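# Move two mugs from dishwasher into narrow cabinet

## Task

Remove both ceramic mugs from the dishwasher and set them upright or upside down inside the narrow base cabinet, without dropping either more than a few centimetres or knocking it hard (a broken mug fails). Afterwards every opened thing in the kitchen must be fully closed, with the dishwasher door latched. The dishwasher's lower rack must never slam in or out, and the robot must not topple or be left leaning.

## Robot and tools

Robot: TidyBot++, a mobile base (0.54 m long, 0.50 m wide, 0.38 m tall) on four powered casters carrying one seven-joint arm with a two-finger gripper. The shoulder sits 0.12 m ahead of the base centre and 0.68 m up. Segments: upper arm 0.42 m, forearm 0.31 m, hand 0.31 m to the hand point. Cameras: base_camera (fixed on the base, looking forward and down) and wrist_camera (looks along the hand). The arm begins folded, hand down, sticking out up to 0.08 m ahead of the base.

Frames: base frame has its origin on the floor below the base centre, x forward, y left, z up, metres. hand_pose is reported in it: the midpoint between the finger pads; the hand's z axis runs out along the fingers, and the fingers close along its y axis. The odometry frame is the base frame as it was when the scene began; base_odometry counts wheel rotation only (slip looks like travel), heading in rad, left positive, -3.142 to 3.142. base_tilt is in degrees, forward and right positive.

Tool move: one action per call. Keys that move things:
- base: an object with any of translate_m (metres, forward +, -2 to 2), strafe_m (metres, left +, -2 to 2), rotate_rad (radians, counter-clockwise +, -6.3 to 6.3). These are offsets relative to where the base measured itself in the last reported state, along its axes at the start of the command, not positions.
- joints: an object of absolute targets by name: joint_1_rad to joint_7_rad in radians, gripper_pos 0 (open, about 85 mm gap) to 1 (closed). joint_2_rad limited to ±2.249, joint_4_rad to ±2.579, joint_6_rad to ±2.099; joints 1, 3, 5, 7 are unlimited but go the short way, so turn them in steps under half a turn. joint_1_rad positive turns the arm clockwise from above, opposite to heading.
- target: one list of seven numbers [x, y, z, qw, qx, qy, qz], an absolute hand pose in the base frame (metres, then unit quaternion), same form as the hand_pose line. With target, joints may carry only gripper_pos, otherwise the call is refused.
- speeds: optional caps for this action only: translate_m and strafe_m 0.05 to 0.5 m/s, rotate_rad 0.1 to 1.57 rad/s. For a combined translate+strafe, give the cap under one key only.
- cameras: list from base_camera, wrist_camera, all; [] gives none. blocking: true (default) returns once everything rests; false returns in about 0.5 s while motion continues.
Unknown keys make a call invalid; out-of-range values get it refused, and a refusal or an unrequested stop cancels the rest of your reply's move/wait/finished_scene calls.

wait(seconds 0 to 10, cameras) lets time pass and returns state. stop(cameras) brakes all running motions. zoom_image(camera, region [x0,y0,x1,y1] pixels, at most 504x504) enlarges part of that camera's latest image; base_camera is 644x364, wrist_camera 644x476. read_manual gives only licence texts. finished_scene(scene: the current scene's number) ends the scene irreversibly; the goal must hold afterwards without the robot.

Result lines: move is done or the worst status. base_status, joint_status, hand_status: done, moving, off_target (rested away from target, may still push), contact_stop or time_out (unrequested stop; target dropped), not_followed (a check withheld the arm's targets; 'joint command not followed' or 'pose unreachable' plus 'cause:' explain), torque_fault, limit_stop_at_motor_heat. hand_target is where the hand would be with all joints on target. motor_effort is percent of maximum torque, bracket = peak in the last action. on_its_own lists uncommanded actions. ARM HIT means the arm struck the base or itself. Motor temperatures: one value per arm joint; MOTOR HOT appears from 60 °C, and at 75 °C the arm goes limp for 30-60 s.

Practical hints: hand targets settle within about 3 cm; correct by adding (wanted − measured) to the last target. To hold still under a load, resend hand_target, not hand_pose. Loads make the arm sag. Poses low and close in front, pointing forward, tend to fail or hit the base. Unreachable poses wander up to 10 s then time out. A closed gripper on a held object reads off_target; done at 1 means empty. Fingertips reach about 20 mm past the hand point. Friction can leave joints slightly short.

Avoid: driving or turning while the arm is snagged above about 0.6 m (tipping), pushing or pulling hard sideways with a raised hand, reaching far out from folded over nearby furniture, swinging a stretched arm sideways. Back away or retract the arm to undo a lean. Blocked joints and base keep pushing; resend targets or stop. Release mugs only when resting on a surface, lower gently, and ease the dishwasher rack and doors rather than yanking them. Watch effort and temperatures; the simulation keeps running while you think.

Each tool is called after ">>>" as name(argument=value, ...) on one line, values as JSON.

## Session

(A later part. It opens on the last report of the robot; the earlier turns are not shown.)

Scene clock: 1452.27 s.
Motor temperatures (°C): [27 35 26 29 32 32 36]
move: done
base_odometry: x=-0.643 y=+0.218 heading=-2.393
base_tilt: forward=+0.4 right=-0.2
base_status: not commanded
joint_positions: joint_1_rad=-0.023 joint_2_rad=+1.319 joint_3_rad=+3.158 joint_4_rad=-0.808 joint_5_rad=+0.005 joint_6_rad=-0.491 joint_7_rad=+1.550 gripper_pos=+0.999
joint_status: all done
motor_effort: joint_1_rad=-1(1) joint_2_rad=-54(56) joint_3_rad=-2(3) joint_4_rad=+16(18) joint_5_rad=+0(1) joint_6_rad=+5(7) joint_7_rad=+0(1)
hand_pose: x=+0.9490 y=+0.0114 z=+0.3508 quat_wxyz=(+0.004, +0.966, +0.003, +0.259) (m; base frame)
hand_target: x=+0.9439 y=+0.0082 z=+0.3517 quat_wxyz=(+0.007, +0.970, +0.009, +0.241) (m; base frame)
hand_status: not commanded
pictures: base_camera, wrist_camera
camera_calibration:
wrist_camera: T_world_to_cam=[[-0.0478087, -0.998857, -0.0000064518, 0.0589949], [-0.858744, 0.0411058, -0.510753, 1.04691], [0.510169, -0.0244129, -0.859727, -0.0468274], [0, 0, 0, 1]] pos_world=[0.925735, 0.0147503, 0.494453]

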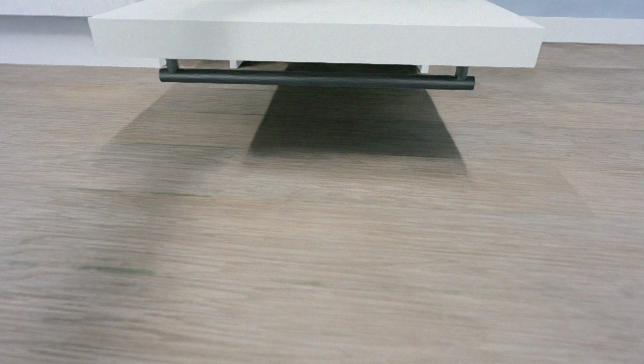

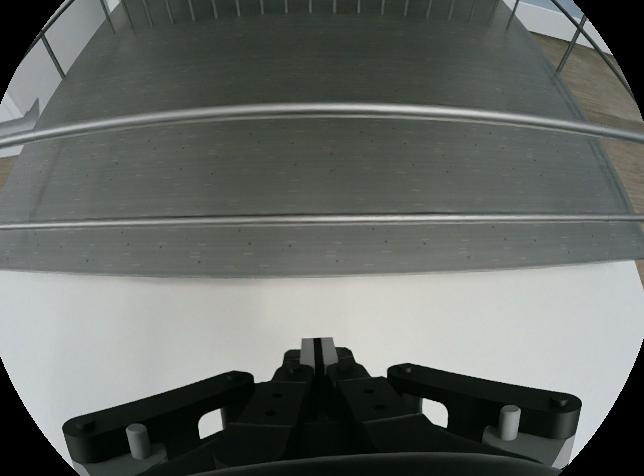

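>>> move(base={"translate_m": 0.36}, speeds={"translate_m": 0.08})

Scene clock: 1472.23 s.
Motor temperatures (°C): [27 36 26 29 32 32 36]
move: done
base_odometry: x=-0.907 y=-0.027 heading=-2.392
base_tilt: forward=+0.4 right=-0.2
base_status: done
joint_positions: joint_1_rad=-0.023 joint_2_rad=+1.326 joint_3_rad=+3.158 joint_4_rad=-0.800 joint_5_rad=+0.005 joint_6_rad=-0.509 joint_7_rad=+1.550 gripper_pos=+0.999
joint_status: not commanded
motor_effort: joint_1_rad=+0(2) joint_2_rad=-54(57) joint_3_rad=-2(3) joint_4_rad=+16(20) joint_5_rad=+0(1) joint_6_rad=+5(8) joint_7_rad=+0(1)
hand_pose: x=+0.9452 y=+0.0113 z=+0.3456 quat_wxyz=(+0.004, +0.968, +0.003, +0.251) (m; base frame)
hand_target: x=+0.9439 y=+0.0082 z=+0.3517 quat_wxyz=(+0.007, +0.970, +0.009, +0.241) (m; base frame)
hand_status: not commanded
pictures: base_camera, wrist_camera
camera_calibration:
wrist_camera: T_world_to_cam=[[-0.0480501, -0.998844, 0.00125664, 0.0585359], [-0.867466, 0.0411063, -0.495795, 1.04402], [0.49517, -0.0249131, -0.868439, -0.0321968], [0, 0, 0, 1]] pos_world=[0.924411, 0.0147502, 0.489587]

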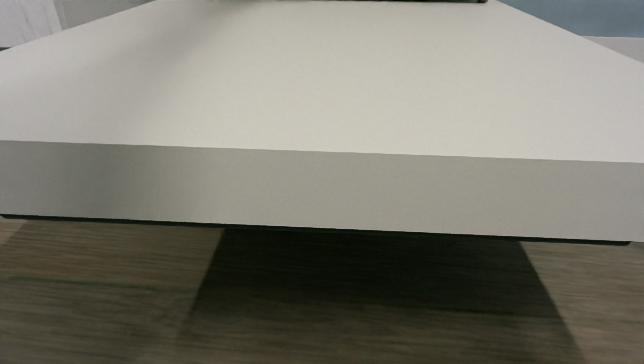

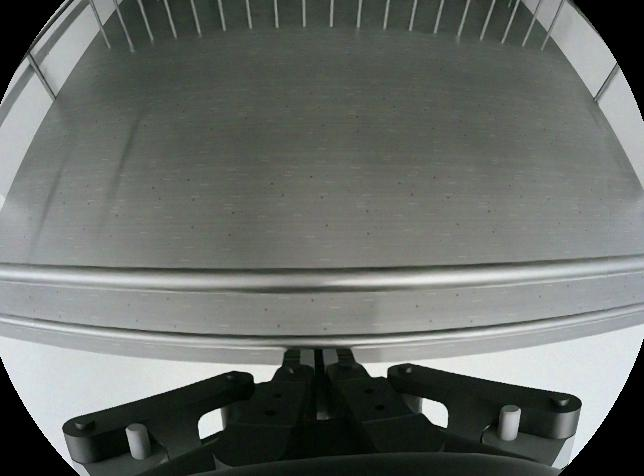

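>>> move(base={"translate_m": 0.085}, speeds={"translate_m": 0.05})

Scene clock: 1479.27 s.
Motor temperatures (°C): [27 36 26 29 32 32 36]
move: done
base_odometry: x=-0.969 y=-0.085 heading=-2.392
base_tilt: forward=+0.5 right=-0.1
base_status: done
joint_positions: joint_1_rad=-0.023 joint_2_rad=+1.327 joint_3_rad=+3.158 joint_4_rad=-0.799 joint_5_rad=+0.005 joint_6_rad=-0.514 joint_7_rad=+1.550 gripper_pos=+0.999
joint_status: not commanded
motor_effort: joint_1_rad=+0(2) joint_2_rad=-54(57) joint_3_rad=-2(3) joint_4_rad=+16(20) joint_5_rad=+0(1) joint_6_rad=+4(8) joint_7_rad=+0(1)
hand_pose: x=+0.9438 y=+0.0113 z=+0.3441 quat_wxyz=(+0.004, +0.969, +0.003, +0.248) (m; base frame)
hand_target: x=+0.9439 y=+0.0082 z=+0.3517 quat_wxyz=(+0.007, +0.970, +0.009, +0.241) (m; base frame)
hand_status: not commanded
pictures: base_camera, wrist_camera
camera_calibration:
wrist_camera: T_world_to_cam=[[-0.0481426, -0.998839, 0.00169472, 0.0582801], [-0.870181, 0.0411084, -0.491014, 1.04299], [0.490374, -0.0251134, -0.87115, -0.0273479], [0, 0, 0, 1]] pos_world=[0.923803, 0.0146502, 0.488198]

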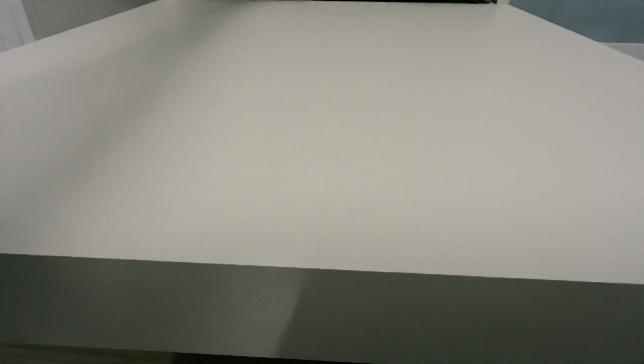

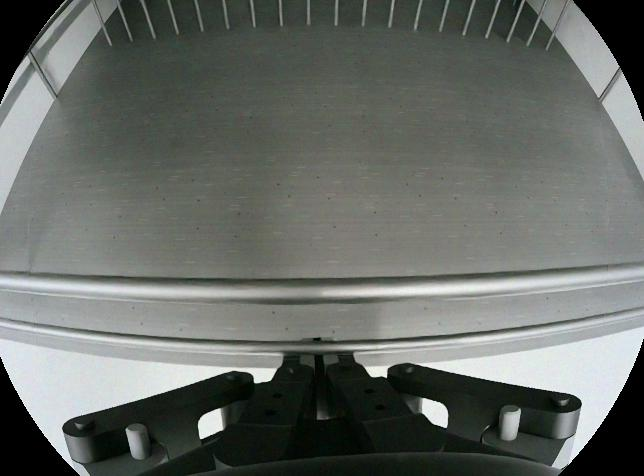

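>>> move(base={"translate_m": 0.018}, speeds={"translate_m": 0.05}, cameras=["wrist_camera"])

>>> move(joints={"joint_2_rad": 1.345, "joint_4_rad": -0.72, "joint_6_rad": -0.59}, cameras=["wrist_camera"])

Scene clock: 1488.53 s.
Motor temperatures (°C): [27 36 26 29 32 32 36]
move: done
base_odometry: x=-0.982 y=-0.097 heading=-2.391
base_tilt: forward=+0.4 right=-0.1
base_status: done
joint_positions: joint_1_rad=-0.023 joint_2_rad=+1.327 joint_3_rad=+3.158 joint_4_rad=-0.799 joint_5_rad=+0.005 joint_6_rad=-0.518 joint_7_rad=+1.550 gripper_pos=+0.999
joint_status: not commanded
motor_effort: joint_1_rad=+0(2) joint_2_rad=-54(57) joint_3_rad=-2(2) joint_4_rad=+17(20) joint_5_rad=+0(1) joint_6_rad=+4(8) joint_7_rad=+0(1)
hand_pose: x=+0.9428 y=+0.0112 z=+0.3437 quat_wxyz=(+0.004, +0.969, +0.003, +0.246) (m; base frame)
hand_target: x=+0.9439 y=+0.0082 z=+0.3517 quat_wxyz=(+0.007, +0.970, +0.009, +0.241) (m; base frame)
hand_status: not commanded
pictures: wrist_camera
camera_calibration:
wrist_camera: T_world_to_cam=[[-0.0481831, -0.998837, 0.0019594, 0.0581692], [-0.871977, 0.0411065, -0.487818, 1.04259], [0.487169, -0.0252131, -0.872943, -0.0235682], [0, 0, 0, 1]] pos_world=[0.923398, 0.0146501, 0.487905]

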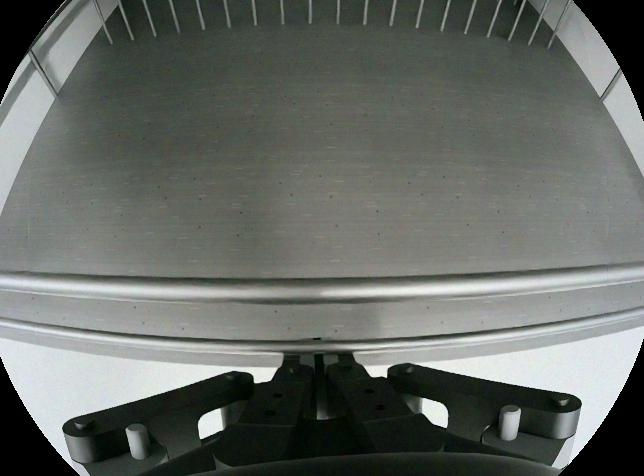

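Scene clock: 1489.30 s.
Motor temperatures (°C): [27 36 26 29 32 32 36]
move: done
base_odometry: x=-0.982 y=-0.097 heading=-2.391
base_tilt: forward=+0.5 right=-0.2
base_status: not commanded
joint_positions: joint_1_rad=-0.023 joint_2_rad=+1.345 joint_3_rad=+3.158 joint_4_rad=-0.754 joint_5_rad=+0.005 joint_6_rad=-0.543 joint_7_rad=+1.550 gripper_pos=+0.999
joint_status: all done
motor_effort: joint_1_rad=+0(1) joint_2_rad=-56(56) joint_3_rad=-1(2) joint_4_rad=+18(18) joint_5_rad=+1(1) joint_6_rad=+5(6) joint_7_rad=+0(1)
hand_pose: x=+0.9495 y=+0.0116 z=+0.3440 quat_wxyz=(+0.004, +0.969, +0.003, +0.247) (m; base frame)
hand_target: x=+0.9514 y=+0.0086 z=+0.3516 quat_wxyz=(+0.007, +0.970, +0.009, +0.241) (m; base frame)
hand_status: not commanded
pictures: wrist_camera
camera_calibration:
wrist_camera: T_world_to_cam=[[-0.0480109, -0.998845, 0.00196508, 0.0587134], [-0.871024, 0.0409039, -0.489535, 1.04825], [0.488889, -0.0252146, -0.871982, -0.0284872], [0, 0, 0, 1]] pos_world=[0.929801, 0.0150496, 0.488201]

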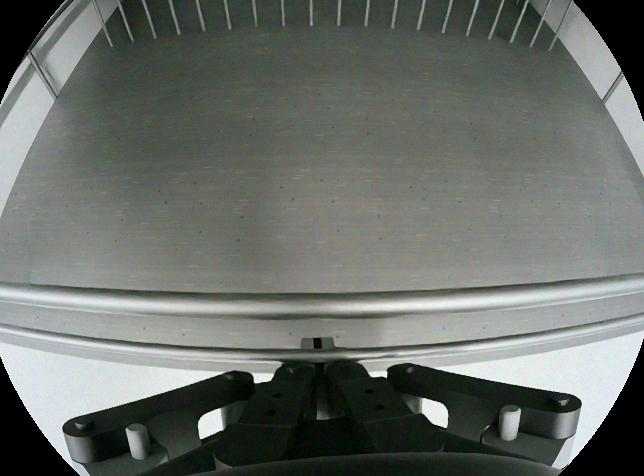

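>>> move(joints={"joint_2_rad": 1.37, "joint_4_rad": -0.66, "joint_6_rad": -0.62}, cameras=["wrist_camera"])

Scene clock: 1502.67 s.
Motor temperatures (°C): [27 36 26 29 32 32 36]
move: done
base_odometry: x=-0.982 y=-0.097 heading=-2.391
base_tilt: forward=+0.5 right=-0.1
base_status: not commanded
joint_positions: joint_1_rad=-0.023 joint_2_rad=+1.370 joint_3_rad=+3.158 joint_4_rad=-0.694 joint_5_rad=+0.005 joint_6_rad=-0.569 joint_7_rad=+1.550 gripper_pos=+0.999
joint_status: all done
motor_effort: joint_1_rad=-1(2) joint_2_rad=-55(58) joint_3_rad=-2(2) joint_4_rad=+17(19) joint_5_rad=+0(1) joint_6_rad=+5(6) joint_7_rad=+0(1)
hand_pose: x=+0.9596 y=+0.0120 z=+0.3446 quat_wxyz=(+0.004, +0.968, +0.003, +0.251) (m; base frame)
hand_target: x=+0.9601 y=+0.0091 z=+0.3518 quat_wxyz=(+0.007, +0.970, +0.010, +0.243) (m; base frame)
hand_status: not commanded
pictures: wrist_camera
camera_calibration:
wrist_camera: T_world_to_cam=[[-0.0475305, -0.998869, 0.0014627, 0.0593246], [-0.866518, 0.0405042, -0.497499, 1.05568], [0.496877, -0.0249138, -0.867463, -0.042113], [0, 0, 0, 1]] pos_world=[0.938513, 0.0154487, 0.488583]

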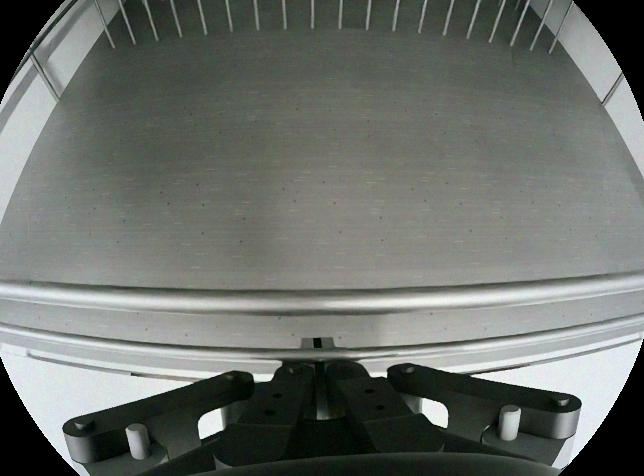

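>>> move(joints={"joint_2_rad": 1.398, "joint_4_rad": -0.59, "joint_6_rad": -0.66}, cameras=["wrist_camera"])

Scene clock: 1510.50 s.
Motor temperatures (°C): [27 37 26 29 32 32 36]
move: done
base_odometry: x=-0.982 y=-0.097 heading=-2.391
base_tilt: forward=+0.5 right=-0.2
base_status: not commanded
joint_positions: joint_1_rad=-0.023 joint_2_rad=+1.399 joint_3_rad=+3.158 joint_4_rad=-0.625 joint_5_rad=+0.005 joint_6_rad=-0.607 joint_7_rad=+1.550 gripper_pos=+0.999
joint_status: all done
motor_effort: joint_1_rad=-1(2) joint_2_rad=-56(58) joint_3_rad=-1(3) joint_4_rad=+18(19) joint_5_rad=+0(1) joint_6_rad=+5(7) joint_7_rad=+0(1)
hand_pose: x=+0.9684 y=+0.0125 z=+0.3446 quat_wxyz=(+0.004, +0.967, +0.003, +0.253) (m; base frame)
hand_target: x=+0.9684 y=+0.0097 z=+0.3525 quat_wxyz=(+0.007, +0.970, +0.010, +0.244) (m; base frame)
hand_status: not commanded
pictures: wrist_camera
camera_calibration:
wrist_camera: T_world_to_cam=[[-0.0472277, -0.998883, 0.0013872, 0.0599734], [-0.865106, 0.0402083, -0.499974, 1.06277], [0.49936, -0.0248127, -0.866039, -0.0494168], [0, 0, 0, 1]] pos_world=[0.946917, 0.015948, 0.488477]

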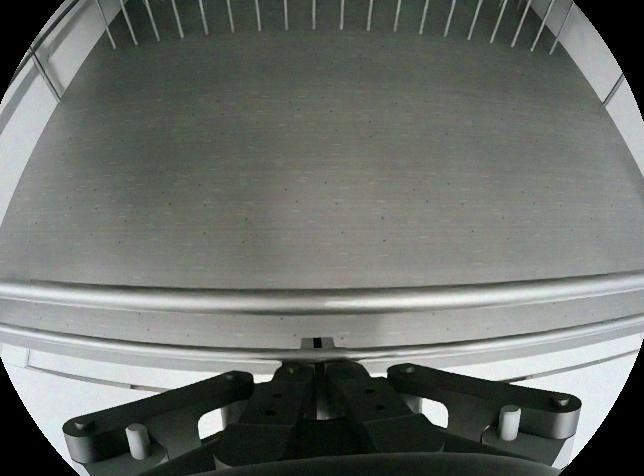

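>>> move(joints={"joint_2_rad": 1.428, "joint_4_rad": -0.52, "joint_6_rad": -0.70}, cameras=["wrist_camera"])

Scene clock: 1521.93 s.
Motor temperatures (°C): [27 37 26 29 32 32 36]
move: done
base_odometry: x=-0.982 y=-0.097 heading=-2.391
base_tilt: forward=+0.5 right=-0.1
base_status: not commanded
joint_positions: joint_1_rad=-0.023 joint_2_rad=+1.428 joint_3_rad=+3.158 joint_4_rad=-0.555 joint_5_rad=+0.005 joint_6_rad=-0.646 joint_7_rad=+1.550 gripper_pos=+0.999
joint_status: all done
motor_effort: joint_1_rad=+0(2) joint_2_rad=-57(58) joint_3_rad=-2(3) joint_4_rad=+18(20) joint_5_rad=+0(1) joint_6_rad=+5(7) joint_7_rad=+1(1)
hand_pose: x=+0.9763 y=+0.0130 z=+0.3445 quat_wxyz=(+0.004, +0.967, +0.003, +0.254) (m; base frame)
hand_target: x=+0.9752 y=+0.0102 z=+0.3516 quat_wxyz=(+0.007, +0.970, +0.010, +0.244) (m; base frame)
hand_status: not commanded
pictures: wrist_camera
camera_calibration:
wrist_camera: T_world_to_cam=[[-0.0468818, -0.998899, 0.00148627, 0.0604527], [-0.864027, 0.0398051, -0.501869, 1.06918], [0.501258, -0.0248127, -0.864942, -0.0556382], [0, 0, 0, 1]] pos_world=[0.954521, 0.0164471, 0.488373]

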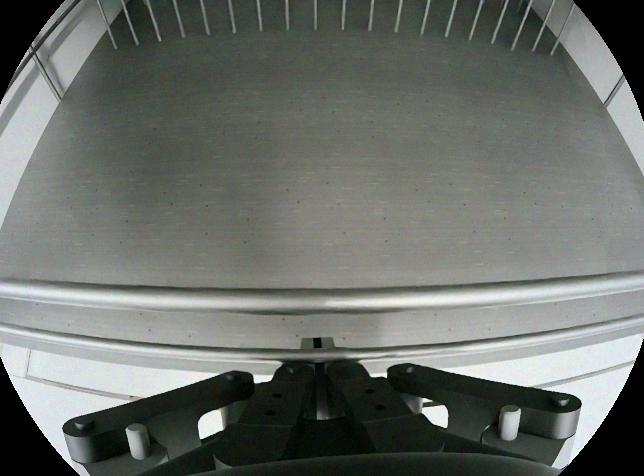

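>>> move(base={"translate_m": -0.10}, cameras=[])

>>> move(joints={"joint_2_rad": 0.90, "joint_4_rad": -1.45, "joint_6_rad": 0.15})

Scene clock: 1538.57 s.
Motor temperatures (°C): [27 37 26 29 32 32 36]
move: done
base_odometry: x=-0.909 y=-0.029 heading=-2.391
base_tilt: forward=+0.5 right=-0.2
base_status: done
joint_positions: joint_1_rad=-0.023 joint_2_rad=+1.428 joint_3_rad=+3.158 joint_4_rad=-0.543 joint_5_rad=+0.005 joint_6_rad=-0.649 joint_7_rad=+1.550 gripper_pos=+0.999
joint_status: not commanded
motor_effort: joint_1_rad=+0(2) joint_2_rad=-56(59) joint_3_rad=-1(3) joint_4_rad=+18(19) joint_5_rad=+1(1) joint_6_rad=+4(5) joint_7_rad=+0(1)
hand_pose: x=+0.9801 y=+0.0127 z=+0.3491 quat_wxyz=(+0.004, +0.966, +0.003, +0.258) (m; base frame)
hand_target: x=+0.9752 y=+0.0102 z=+0.3516 quat_wxyz=(+0.007, +0.970, +0.010, +0.244) (m; base frame)
hand_status: not commanded
pictures: none
No camera images: "cameras" was empty.

Scene clock: 1541.13 s.
Motor temperatures (°C): [27 37 26 29 32 32 36]
move: done
base_odometry: x=-0.909 y=-0.029 heading=-2.391
base_tilt: forward=+0.4 right=-0.1
base_status: not commanded
joint_positions: joint_1_rad=-0.023 joint_2_rad=+0.913 joint_3_rad=+3.158 joint_4_rad=-1.425 joint_5_rad=+0.005 joint_6_rad=+0.082 joint_7_rad=+1.550 gripper_pos=+0.999
joint_status: all done
motor_effort: joint_1_rad=-1(1) joint_2_rad=-47(58) joint_3_rad=-2(3) joint_4_rad=+16(19) joint_5_rad=+0(1) joint_6_rad=+7(8) joint_7_rad=+0(1)
hand_pose: x=+0.9195 y=+0.0097 z=+0.5241 quat_wxyz=(-0.001, +0.903, +0.001, +0.429) (m; base frame)
hand_target: x=+0.9241 y=+0.0062 z=+0.5391 quat_wxyz=(+0.004, +0.891, +0.007, +0.454) (m; base frame)
hand_status: not commanded
pictures: base_camera, wrist_camera
camera_calibration:
wrist_camera: T_world_to_cam=[[-0.041867, -0.998762, -0.0268751, 0.0644775], [-0.621893, 0.047103, -0.781684, 1.03427], [0.781982, -0.0160133, -0.623095, -0.256873], [0, 0, 0, 1]] pos_world=[0.846776, 0.0115669, 0.650151]

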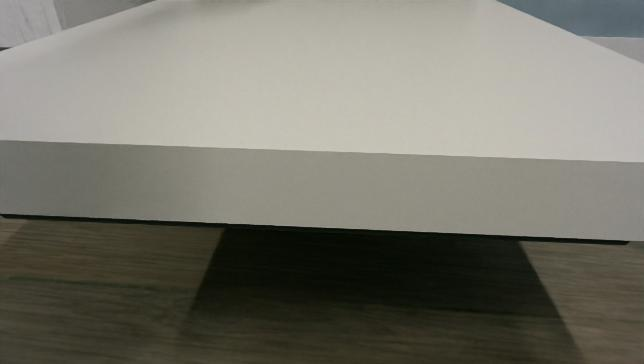

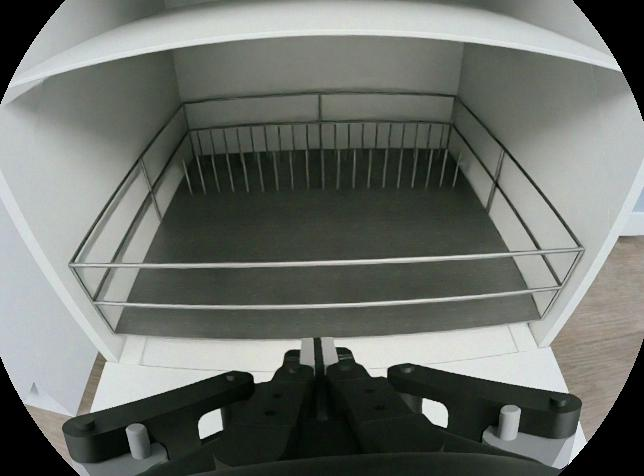

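>>> zoom_image(camera="wrist_camera", region=[140, 30, 500, 230])

Scaled by 1.400.

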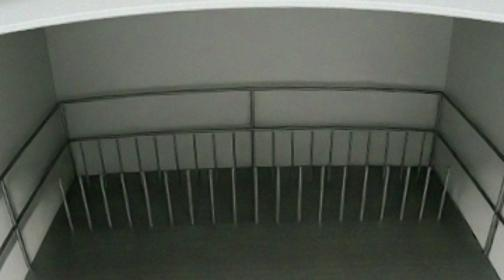

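>>> move(base={"translate_m": -0.413}, joints={"joint_2_rad": 0.30, "joint_4_rad": -2.1, "joint_6_rad": 0.0}, cameras=[])

>>> move(joints={"joint_2_rad": 1.535, "joint_4_rad": -1.735, "joint_6_rad": 1.01})

Scene clock: 1654.07 s.
Motor temperatures (°C): [27 37 26 29 32 32 36]
move: done
base_odometry: x=-0.607 y=+0.252 heading=-2.391
base_tilt: forward=+0.5 right=-0.2
base_status: done
joint_positions: joint_1_rad=-0.023 joint_2_rad=+0.303 joint_3_rad=+3.158 joint_4_rad=-2.083 joint_5_rad=+0.005 joint_6_rad=+0.057 joint_7_rad=+1.550 gripper_pos=+0.999
joint_status: all done
motor_effort: joint_1_rad=+0(1) joint_2_rad=-28(49) joint_3_rad=+0(2) joint_4_rad=+15(17) joint_5_rad=+0(1) joint_6_rad=+7(9) joint_7_rad=+0(1)
hand_pose: x=+0.6864 y=+0.0053 z=+0.6405 quat_wxyz=(-0.003, +0.919, -0.003, +0.395) (m; base frame)
hand_target: x=+0.6662 y=+0.0023 z=+0.6224 quat_wxyz=(+0.002, +0.932, +0.002, +0.362) (m; base frame)
hand_status: not commanded
pictures: none
No camera images: "cameras" was empty.

Scene clock: 1656.93 s.
Motor temperatures (°C): [27 37 26 29 32 32 36]
move: done
base_odometry: x=-0.607 y=+0.252 heading=-2.391
base_tilt: forward=+0.4 right=-0.1
base_status: not commanded
joint_positions: joint_1_rad=-0.023 joint_2_rad=+1.530 joint_3_rad=+3.158 joint_4_rad=-1.763 joint_5_rad=+0.005 joint_6_rad=+0.943 joint_7_rad=+1.550 gripper_pos=+0.999
joint_status: all done
motor_effort: joint_1_rad=-1(1) joint_2_rad=-39(43) joint_3_rad=-1(2) joint_4_rad=+1(16) joint_5_rad=+0(1) joint_6_rad=+6(8) joint_7_rad=+0(1)
hand_pose: x=+0.7136 y=+0.0074 z=+0.1693 quat_wxyz=(-0.002, +0.923, +0.006, +0.386) (m; base frame)
hand_target: x=+0.7395 y=+0.0043 z=+0.1870 quat_wxyz=(+0.004, +0.904, +0.012, +0.427) (m; base frame)
hand_status: not commanded
pictures: base_camera, wrist_camera
camera_calibration:
wrist_camera: T_world_to_cam=[[-0.0349741, -0.999146, -0.0219935, 0.0382179], [-0.693424, 0.0401085, -0.719412, 0.66948], [0.71968, -0.00990996, -0.694235, -0.260557], [0, 0, 0, 1]] pos_world=[0.653088, 0.00875137, 0.301585]

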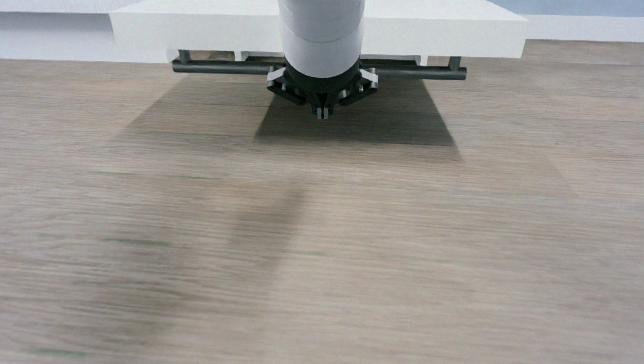

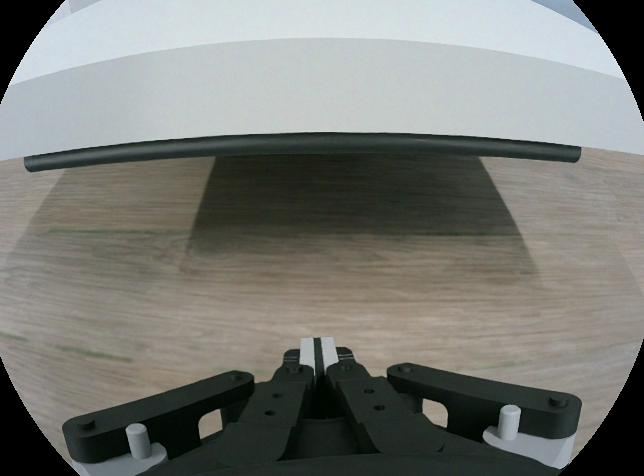

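>>> move(cameras=["base_camera", "wrist_camera"])

Scene clock: 1697.97 s.
Motor temperatures (°C): [27 37 26 29 32 32 36]
base_odometry: x=-0.607 y=+0.252 heading=-2.391
base_tilt: forward=+0.5 right=-0.1
base_status: not commanded
joint_positions: joint_1_rad=-0.023 joint_2_rad=+1.530 joint_3_rad=+3.158 joint_4_rad=-1.762 joint_5_rad=+0.005 joint_6_rad=+0.945 joint_7_rad=+1.550 gripper_pos=+0.999
joint_status: all done
motor_effort: joint_1_rad=+0(1) joint_2_rad=-39(43) joint_3_rad=-1(2) joint_4_rad=+2(16) joint_5_rad=+0(1) joint_6_rad=+7(8) joint_7_rad=+0(1)
hand_pose: x=+0.7141 y=+0.0074 z=+0.1697 quat_wxyz=(-0.002, +0.922, +0.006, +0.387) (m; base frame)
hand_target: x=+0.7395 y=+0.0043 z=+0.1870 quat_wxyz=(+0.004, +0.904, +0.012, +0.427) (m; base frame)
hand_status: not commanded
pictures: base_camera, wrist_camera
camera_calibration:
wrist_camera: T_world_to_cam=[[-0.0348547, -0.999147, -0.0221395, 0.0382034], [-0.691847, 0.0401093, -0.720929, 0.669404], [0.721202, -0.0098106, -0.692655, -0.261973], [0, 0, 0, 1]] pos_world=[0.653392, 0.0087514, 0.301982]

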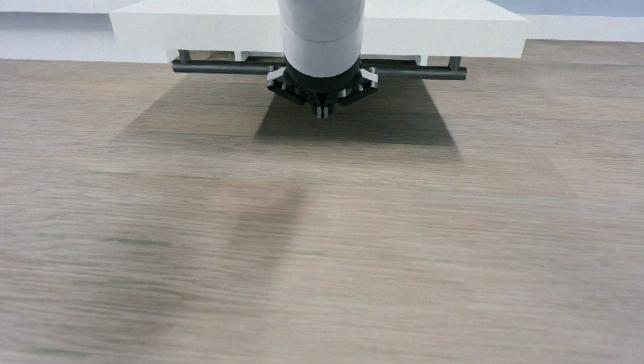

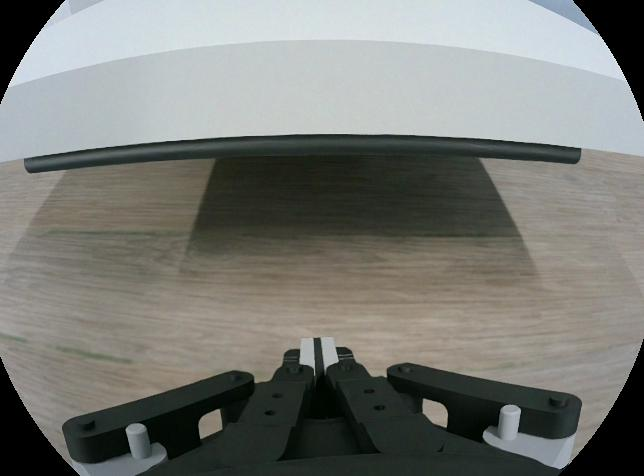

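>>> move(base={"translate_m": 0.10}, speeds={"translate_m": 0.08}, cameras=["base_camera", "wrist_camera"])

>>> zoom_image(camera="base_camera", region=[160, 0, 480, 180])

Scene clock: 1709.90 s.
Motor temperatures (°C): [27 37 26 29 32 32 36]
move: done
base_odometry: x=-0.680 y=+0.184 heading=-2.391
base_tilt: forward=+0.4 right=-0.2
base_status: done
joint_positions: joint_1_rad=-0.023 joint_2_rad=+1.532 joint_3_rad=+3.158 joint_4_rad=-1.755 joint_5_rad=+0.005 joint_6_rad=+0.947 joint_7_rad=+1.550 gripper_pos=+0.999
joint_status: not commanded
motor_effort: joint_1_rad=-1(1) joint_2_rad=-39(41) joint_3_rad=-1(3) joint_4_rad=+1(3) joint_5_rad=+0(0) joint_6_rad=+7(7) joint_7_rad=+1(1)
hand_pose: x=+0.7175 y=+0.0075 z=+0.1704 quat_wxyz=(-0.002, +0.921, +0.006, +0.390) (m; base frame)
hand_target: x=+0.7395 y=+0.0043 z=+0.1870 quat_wxyz=(+0.004, +0.904, +0.012, +0.427) (m; base frame)
hand_status: not commanded
pictures: base_camera, wrist_camera
camera_calibration:
wrist_camera: T_world_to_cam=[[-0.0345346, -0.999149, -0.022547, 0.0383015], [-0.686223, 0.0401081, -0.726285, 0.669068], [0.726571, -0.00960974, -0.687024, -0.268735], [0, 0, 0, 1]] pos_world=[0.655707, 0.00885144, 0.30217]

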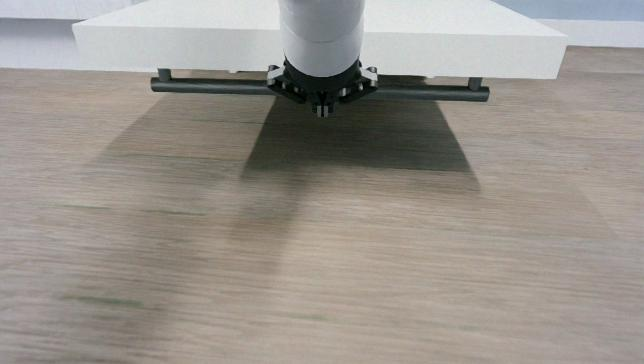

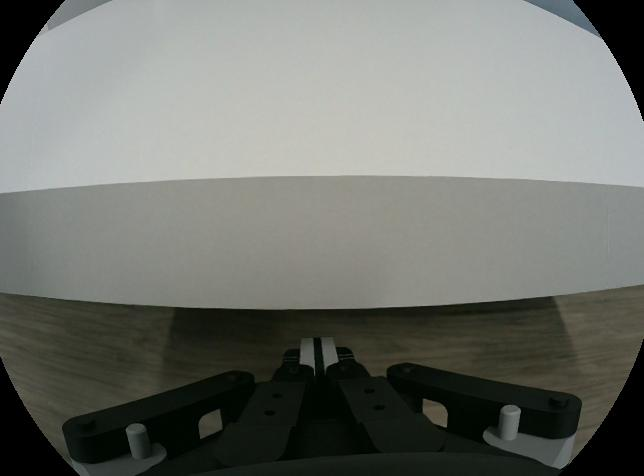

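Scaled by 1.575.

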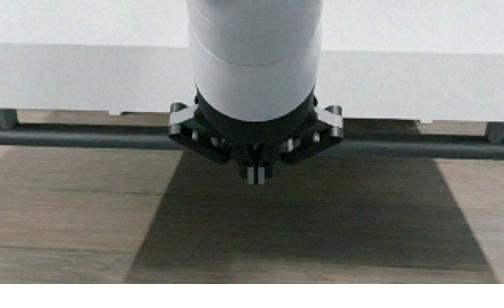

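>>> move(joints={"joint_2_rad": 1.46, "joint_4_rad": -1.81, "joint_6_rad": 0.94}, cameras=["wrist_camera"])

Scene clock: 1767.17 s.
Motor temperatures (°C): [27 36 26 28 32 32 36]
move: done
base_odometry: x=-0.680 y=+0.184 heading=-2.391
base_tilt: forward=+0.5 right=-0.1
base_status: not commanded
joint_positions: joint_1_rad=-0.023 joint_2_rad=+1.477 joint_3_rad=+3.158 joint_4_rad=-1.797 joint_5_rad=+0.005 joint_6_rad=+0.945 joint_7_rad=+1.550 gripper_pos=+0.999
joint_status: all done
motor_effort: joint_1_rad=+0(1) joint_2_rad=-41(44) joint_3_rad=-3(3) joint_4_rad=+3(5) joint_5_rad=+0(0) joint_6_rad=+8(11) joint_7_rad=+0(1)
hand_pose: x=+0.7223 y=+0.0075 z=+0.1952 quat_wxyz=(-0.002, +0.919, +0.005, +0.395) (m; base frame)
hand_target: x=+0.7228 y=+0.0034 z=+0.2021 quat_wxyz=(+0.005, +0.919, +0.012, +0.395) (m; base frame)
hand_status: not commanded
pictures: wrist_camera
camera_calibration:
wrist_camera: T_world_to_cam=[[-0.0349901, -0.999118, -0.0232223, 0.0394846], [-0.678434, 0.0408087, -0.733527, 0.68613], [0.733828, -0.00991138, -0.679264, -0.261986], [0, 0, 0, 1]] pos_world=[0.659128, 0.00885307, 0.326254]

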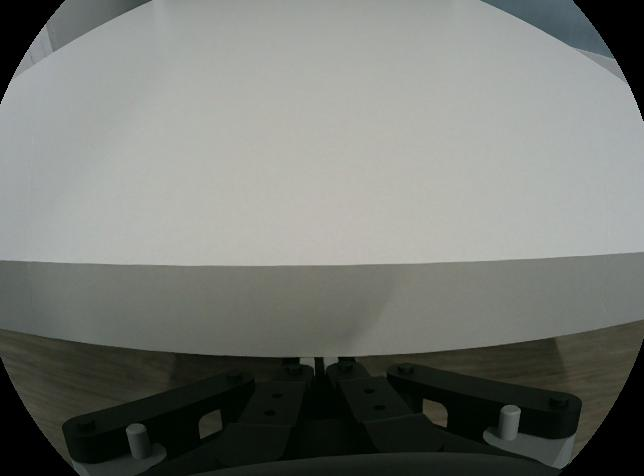

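>>> move(joints={"joint_2_rad": 1.37, "joint_4_rad": -1.86, "joint_6_rad": 0.87}, cameras=["wrist_camera"])

>>> move(joints={"joint_2_rad": 1.28, "joint_4_rad": -1.91, "joint_6_rad": 0.82}, cameras=["wrist_camera"])

Scene clock: 1778.23 s.
Motor temperatures (°C): [27 36 26 28 32 32 36]
move: off_target
base_odometry: x=-0.680 y=+0.184 heading=-2.391
base_tilt: forward=+0.5 right=-0.2
base_status: not commanded
joint_positions: joint_1_rad=-0.023 joint_2_rad=+1.417 joint_3_rad=+3.158 joint_4_rad=-1.856 joint_5_rad=+0.005 joint_6_rad=+0.893 joint_7_rad=+1.550 gripper_pos=+0.999
joint_status: joint_2_rad off_target (ended at +1.417, target +1.370); the others done
motor_effort: joint_1_rad=+0(1) joint_2_rad=-45(46) joint_3_rad=-1(2) joint_4_rad=+5(6) joint_5_rad=+0(1) joint_6_rad=+10(11) joint_7_rad=+0(1)
hand_pose: x=+0.7088 y=+0.0069 z=+0.2095 quat_wxyz=(-0.001, +0.928, +0.005, +0.372) (m; base frame)
hand_target: x=+0.7229 y=+0.0031 z=+0.2315 quat_wxyz=(+0.005, +0.925, +0.011, +0.381) (m; base frame)
hand_status: not commanded
pictures: wrist_camera
camera_calibration:
wrist_camera: T_world_to_cam=[[-0.0378534, -0.999078, -0.0202312, 0.040087], [-0.714031, 0.0412061, -0.6989, 0.705529], [0.69909, -0.01201, -0.714933, -0.210195], [0, 0, 0, 1]] pos_world=[0.652233, 0.00845354, 0.34363]

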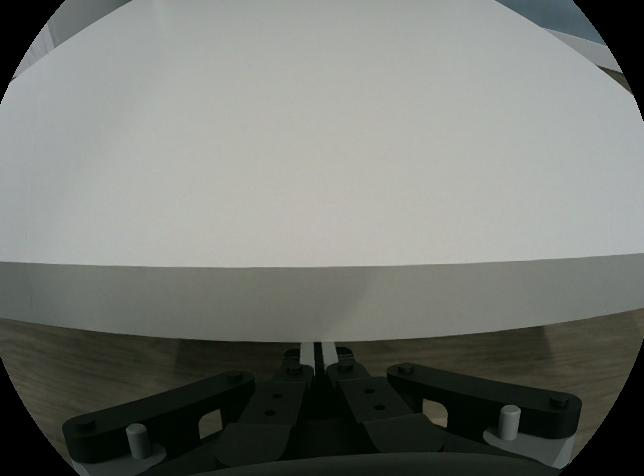

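Scene clock: 1779.13 s.
Motor temperatures (°C): [27 36 26 28 32 32 36]
move: off_target
base_odometry: x=-0.680 y=+0.184 heading=-2.391
base_tilt: forward=+0.4 right=-0.1
base_status: not commanded
joint_positions: joint_1_rad=-0.023 joint_2_rad=+1.323 joint_3_rad=+3.158 joint_4_rad=-1.924 joint_5_rad=+0.005 joint_6_rad=+0.844 joint_7_rad=+1.550 gripper_pos=+0.999
joint_status: joint_2_rad off_target (ended at +1.323, target +1.280); the others done
motor_effort: joint_1_rad=+0(0) joint_2_rad=-45(49) joint_3_rad=-1(2) joint_4_rad=+8(9) joint_5_rad=+0(0) joint_6_rad=+11(12) joint_7_rad=+0(1)
hand_pose: x=+0.7034 y=+0.0065 z=+0.2419 quat_wxyz=(-0.001, +0.933, +0.004, +0.361) (m; base frame)
hand_target: x=+0.7240 y=+0.0029 z=+0.2652 quat_wxyz=(+0.005, +0.926, +0.010, +0.376) (m; base frame)
hand_status: not commanded
pictures: wrist_camera
camera_calibration:
wrist_camera: T_world_to_cam=[[-0.0402225, -0.999012, -0.0188978, 0.0415254], [-0.730491, 0.0423049, -0.681611, 0.731684], [0.681737, -0.0136114, -0.731471, -0.167116], [0, 0, 0, 1]] pos_world=[0.650089, 0.00825582, 0.377268]

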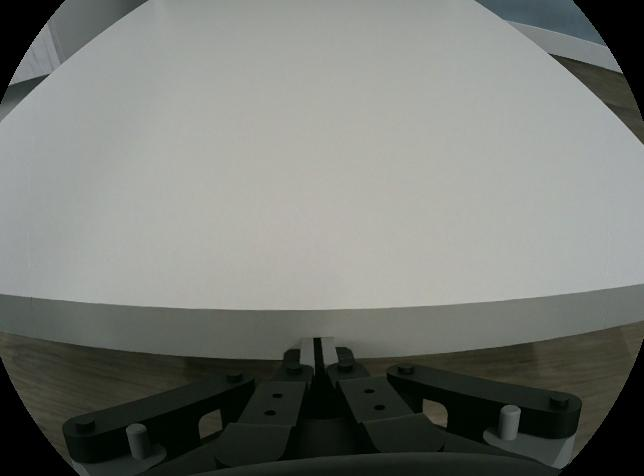

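>>> move(base={"translate_m": 0.022}, speeds={"translate_m": 0.05}, cameras=["base_camera", "wrist_camera"])

>>> zoom_image(camera="base_camera", region=[200, 0, 440, 140])

Scene clock: 1787.23 s.
Motor temperatures (°C): [27 36 26 28 32 32 36]
move: done
base_odometry: x=-0.696 y=+0.169 heading=-2.390
base_tilt: forward=+0.5 right=-0.2
base_status: done
joint_positions: joint_1_rad=-0.023 joint_2_rad=+1.320 joint_3_rad=+3.158 joint_4_rad=-1.958 joint_5_rad=+0.005 joint_6_rad=+0.830 joint_7_rad=+1.550 gripper_pos=+0.999
joint_status: not commanded
motor_effort: joint_1_rad=+0(2) joint_2_rad=-44(47) joint_3_rad=+0(4) joint_4_rad=+10(15) joint_5_rad=+0(2) joint_6_rad=+12(13) joint_7_rad=+0(1)
hand_pose: x=+0.6829 y=+0.0059 z=+0.2352 quat_wxyz=(+0.000, +0.940, +0.004, +0.340) (m; base frame)
hand_target: x=+0.7240 y=+0.0029 z=+0.2652 quat_wxyz=(+0.005, +0.926, +0.010, +0.376) (m; base frame)
hand_status: not commanded
pictures: base_camera, wrist_camera
camera_calibration:
wrist_camera: T_world_to_cam=[[-0.0418187, -0.998992, -0.0163039, 0.040507], [-0.760284, 0.0424051, -0.648205, 0.724588], [0.648243, -0.0147116, -0.761291, -0.128072], [0, 0, 0, 1]] pos_world=[0.635608, 0.0078558, 0.372842]

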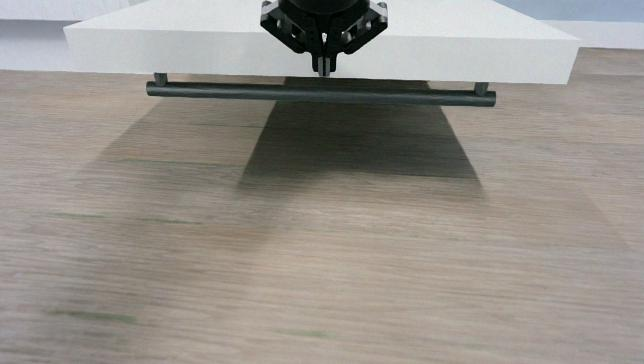

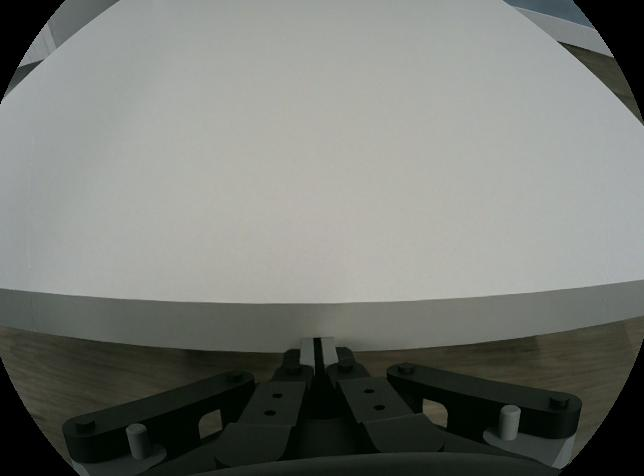

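Scaled by 2.100.

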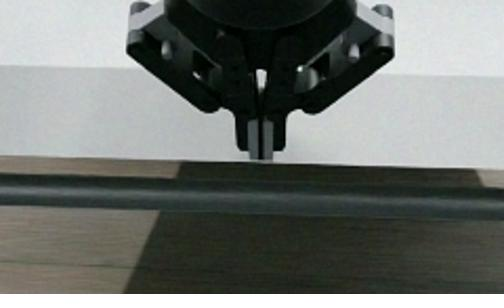

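>>> move(base={"translate_m": -0.10}, speeds={"translate_m": 0.2}, cameras=[])

>>> move(joints={"joint_2_rad": 1.768, "joint_4_rad": -1.552, "joint_6_rad": 1.404}, cameras=["base_camera", "wrist_camera"])

Scene clock: 1829.87 s.
Motor temperatures (°C): [27 36 26 28 32 32 36]
move: done
base_odometry: x=-0.623 y=+0.238 heading=-2.390
base_tilt: forward=+0.5 right=-0.1
base_status: done
joint_positions: joint_1_rad=-0.022 joint_2_rad=+1.283 joint_3_rad=+3.158 joint_4_rad=-1.920 joint_5_rad=+0.005 joint_6_rad=+0.830 joint_7_rad=+1.550 gripper_pos=+0.999
joint_status: not commanded
motor_effort: joint_1_rad=-1(4) joint_2_rad=-39(43) joint_3_rad=-2(4) joint_4_rad=+3(10) joint_5_rad=+0(1) joint_6_rad=+6(12) joint_7_rad=+0(1)
hand_pose: x=+0.7194 y=+0.0064 z=+0.2634 quat_wxyz=(-0.001, +0.927, +0.003, +0.375) (m; base frame)
hand_target: x=+0.7240 y=+0.0029 z=+0.2652 quat_wxyz=(+0.005, +0.926, +0.010, +0.376) (m; base frame)
hand_status: not commanded
pictures: none
No camera images: "cameras" was empty.

Scene clock: 1831.90 s.
Motor temperatures (°C): [27 36 26 28 32 32 36]
move: done
base_odometry: x=-0.623 y=+0.238 heading=-2.390
base_tilt: forward=+0.4 right=-0.2
base_status: not commanded
joint_positions: joint_1_rad=-0.022 joint_2_rad=+1.766 joint_3_rad=+3.158 joint_4_rad=-1.580 joint_5_rad=+0.005 joint_6_rad=+1.336 joint_7_rad=+1.550 gripper_pos=+0.999
joint_status: all done
motor_effort: joint_1_rad=+0(1) joint_2_rad=-39(42) joint_3_rad=-1(2) joint_4_rad=+2(3) joint_5_rad=+0(1) joint_6_rad=+8(9) joint_7_rad=+0(1)
hand_pose: x=+0.7495 y=+0.0104 z=+0.1598 quat_wxyz=(-0.007, +0.844, +0.008, +0.536) (m; base frame)
hand_target: x=+0.7687 y=+0.0077 z=+0.1845 quat_wxyz=(+0.000, +0.818, +0.015, +0.575) (m; base frame)
hand_status: not commanded
pictures: base_camera, wrist_camera
camera_calibration:
wrist_camera: T_world_to_cam=[[-0.0157739, -0.999032, -0.041063, 0.0309428], [-0.41466, 0.0439061, -0.908916, 0.508838], [0.90984, 0.00269006, -0.414952, -0.480226], [0, 0, 0, 1]] pos_world=[0.648412, 0.00986364, 0.264491]

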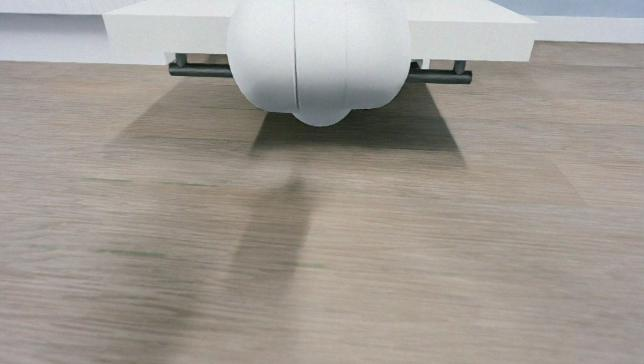

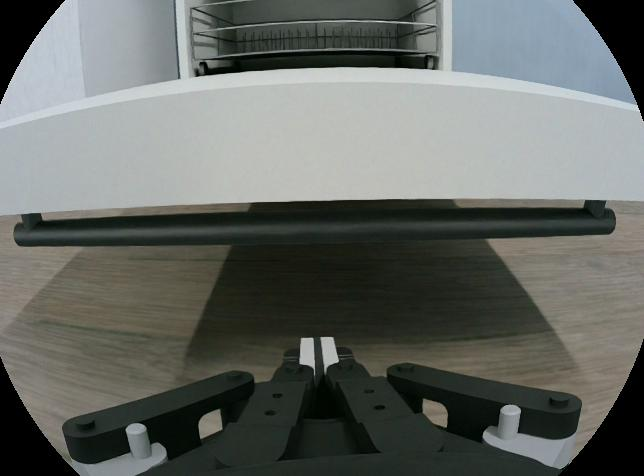

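>>> move(base={"translate_m": 0.07}, speeds={"translate_m": 0.08}, cameras=["base_camera", "wrist_camera"])

Scene clock: 1842.37 s.
Motor temperatures (°C): [27 36 26 28 32 32 36]
move: done
base_odometry: x=-0.674 y=+0.190 heading=-2.390
base_tilt: forward=+0.4 right=-0.1
base_status: done
joint_positions: joint_1_rad=-0.022 joint_2_rad=+1.768 joint_3_rad=+3.158 joint_4_rad=-1.573 joint_5_rad=+0.005 joint_6_rad=+1.340 joint_7_rad=+1.550 gripper_pos=+0.999
joint_status: not commanded
motor_effort: joint_1_rad=+0(2) joint_2_rad=-39(40) joint_3_rad=-2(2) joint_4_rad=+2(3) joint_5_rad=+0(1) joint_6_rad=+8(9) joint_7_rad=+0(1)
hand_pose: x=+0.7521 y=+0.0105 z=+0.1612 quat_wxyz=(-0.008, +0.842, +0.008, +0.540) (m; base frame)
hand_target: x=+0.7687 y=+0.0077 z=+0.1845 quat_wxyz=(+0.000, +0.818, +0.015, +0.575) (m; base frame)
hand_status: not commanded
pictures: base_camera, wrist_camera
camera_calibration:
wrist_camera: T_world_to_cam=[[-0.0153025, -0.999023, -0.0414669, 0.0308896], [-0.40647, 0.0441058, -0.912599, 0.505603], [0.913536, 0.00289001, -0.406747, -0.486075], [0, 0, 0, 1]] pos_world=[0.650032, 0.00996417, 0.264984]

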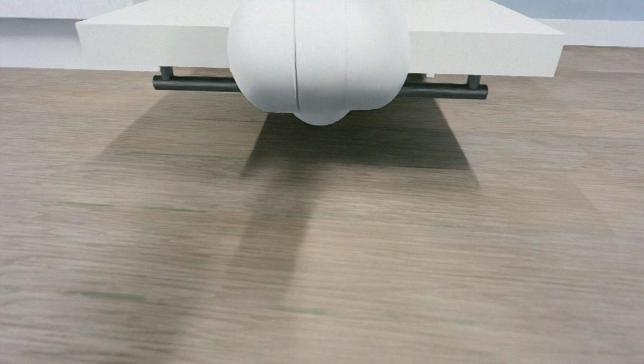

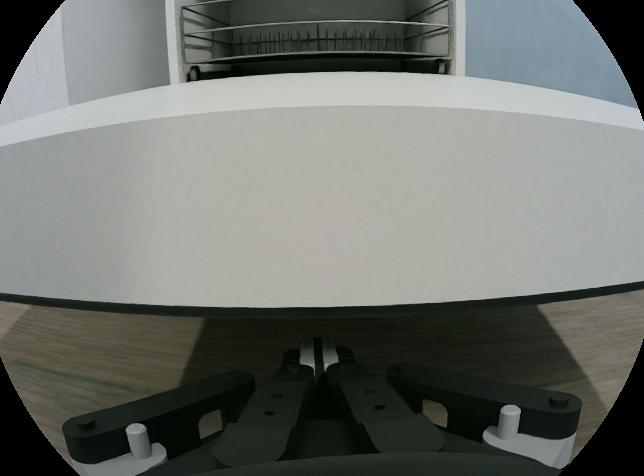

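>>> move(joints={"joint_2_rad": 1.68, "joint_4_rad": -1.64, "joint_6_rad": 1.40}, cameras=["wrist_camera"])

>>> move(joints={"joint_2_rad": 1.61, "joint_4_rad": -1.71, "joint_6_rad": 1.40}, cameras=["base_camera", "wrist_camera"])

Scene clock: 1881.50 s.
Motor temperatures (°C): [27 36 26 28 32 32 36]
move: done
base_odometry: x=-0.674 y=+0.190 heading=-2.390
base_tilt: forward=+0.4 right=-0.1
base_status: not commanded
joint_positions: joint_1_rad=-0.022 joint_2_rad=+1.710 joint_3_rad=+3.158 joint_4_rad=-1.629 joint_5_rad=+0.005 joint_6_rad=+1.339 joint_7_rad=+1.550 gripper_pos=+0.999
joint_status: all done
motor_effort: joint_1_rad=+0(1) joint_2_rad=-42(44) joint_3_rad=-2(2) joint_4_rad=+3(6) joint_5_rad=+0(1) joint_6_rad=+10(15) joint_7_rad=+1(1)
hand_pose: x=+0.7573 y=+0.0104 z=+0.1858 quat_wxyz=(-0.007, +0.841, +0.007, +0.541) (m; base frame)
hand_target: x=+0.7739 y=+0.0073 z=+0.2199 quat_wxyz=(+0.001, +0.819, +0.014, +0.574) (m; base frame)
hand_status: not commanded
pictures: wrist_camera
camera_calibration:
wrist_camera: T_world_to_cam=[[-0.0160228, -0.999016, -0.041359, 0.0324187], [-0.40443, 0.0443049, -0.913495, 0.528825], [0.914429, 0.00209009, -0.404742, -0.481881], [0, 0, 0, 1]] pos_world=[0.655037, 0.00996446, 0.289382]

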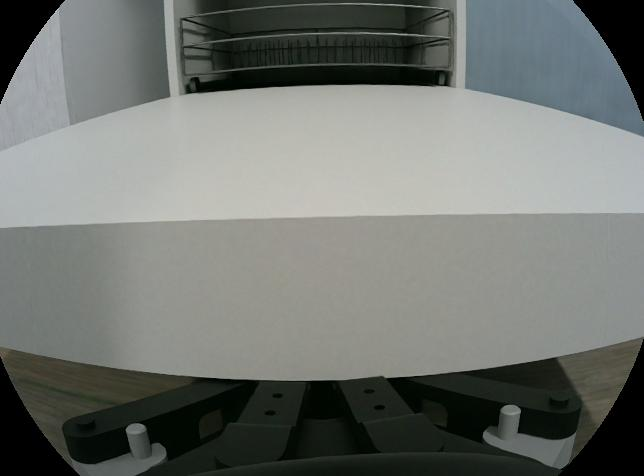

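Scene clock: 1882.30 s.
Motor temperatures (°C): [27 36 26 28 32 32 36]
move: off_target
base_odometry: x=-0.674 y=+0.190 heading=-2.390
base_tilt: forward=+0.5 right=-0.2
base_status: not commanded
joint_positions: joint_1_rad=-0.022 joint_2_rad=+1.669 joint_3_rad=+3.158 joint_4_rad=-1.707 joint_5_rad=+0.005 joint_6_rad=+1.339 joint_7_rad=+1.550 gripper_pos=+0.999
joint_status: joint_2_rad off_target (ended at +1.669, target +1.610); the others done
motor_effort: joint_1_rad=+0(1) joint_2_rad=-48(48) joint_3_rad=-1(2) joint_4_rad=+5(6) joint_5_rad=+0(1) joint_6_rad=+14(15) joint_7_rad=+0(1)
hand_pose: x=+0.7426 y=+0.0097 z=+0.1947 quat_wxyz=(-0.007, +0.851, +0.007, +0.525) (m; base frame)
hand_target: x=+0.7761 y=+0.0070 z=+0.2493 quat_wxyz=(+0.001, +0.819, +0.013, +0.574) (m; base frame)
hand_status: not commanded
pictures: base_camera, wrist_camera
camera_calibration:
wrist_camera: T_world_to_cam=[[-0.0188812, -0.999031, -0.039752, 0.0336259], [-0.438654, 0.0440055, -0.897578, 0.55331], [0.898458, 0.000490081, -0.43906, -0.446325], [0, 0, 0, 1]] pos_world=[0.64435, 0.00946335, 0.302013]

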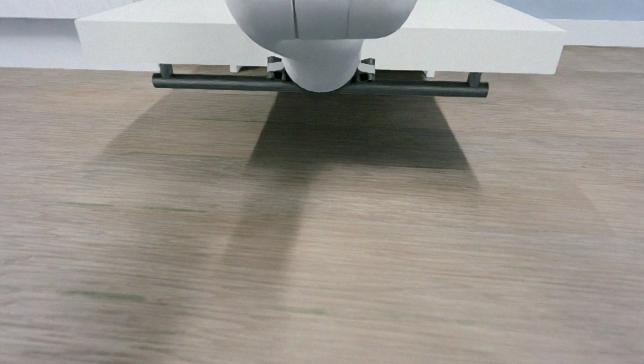

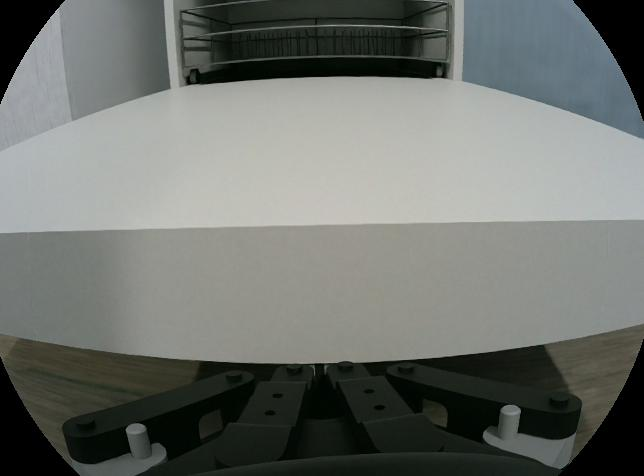

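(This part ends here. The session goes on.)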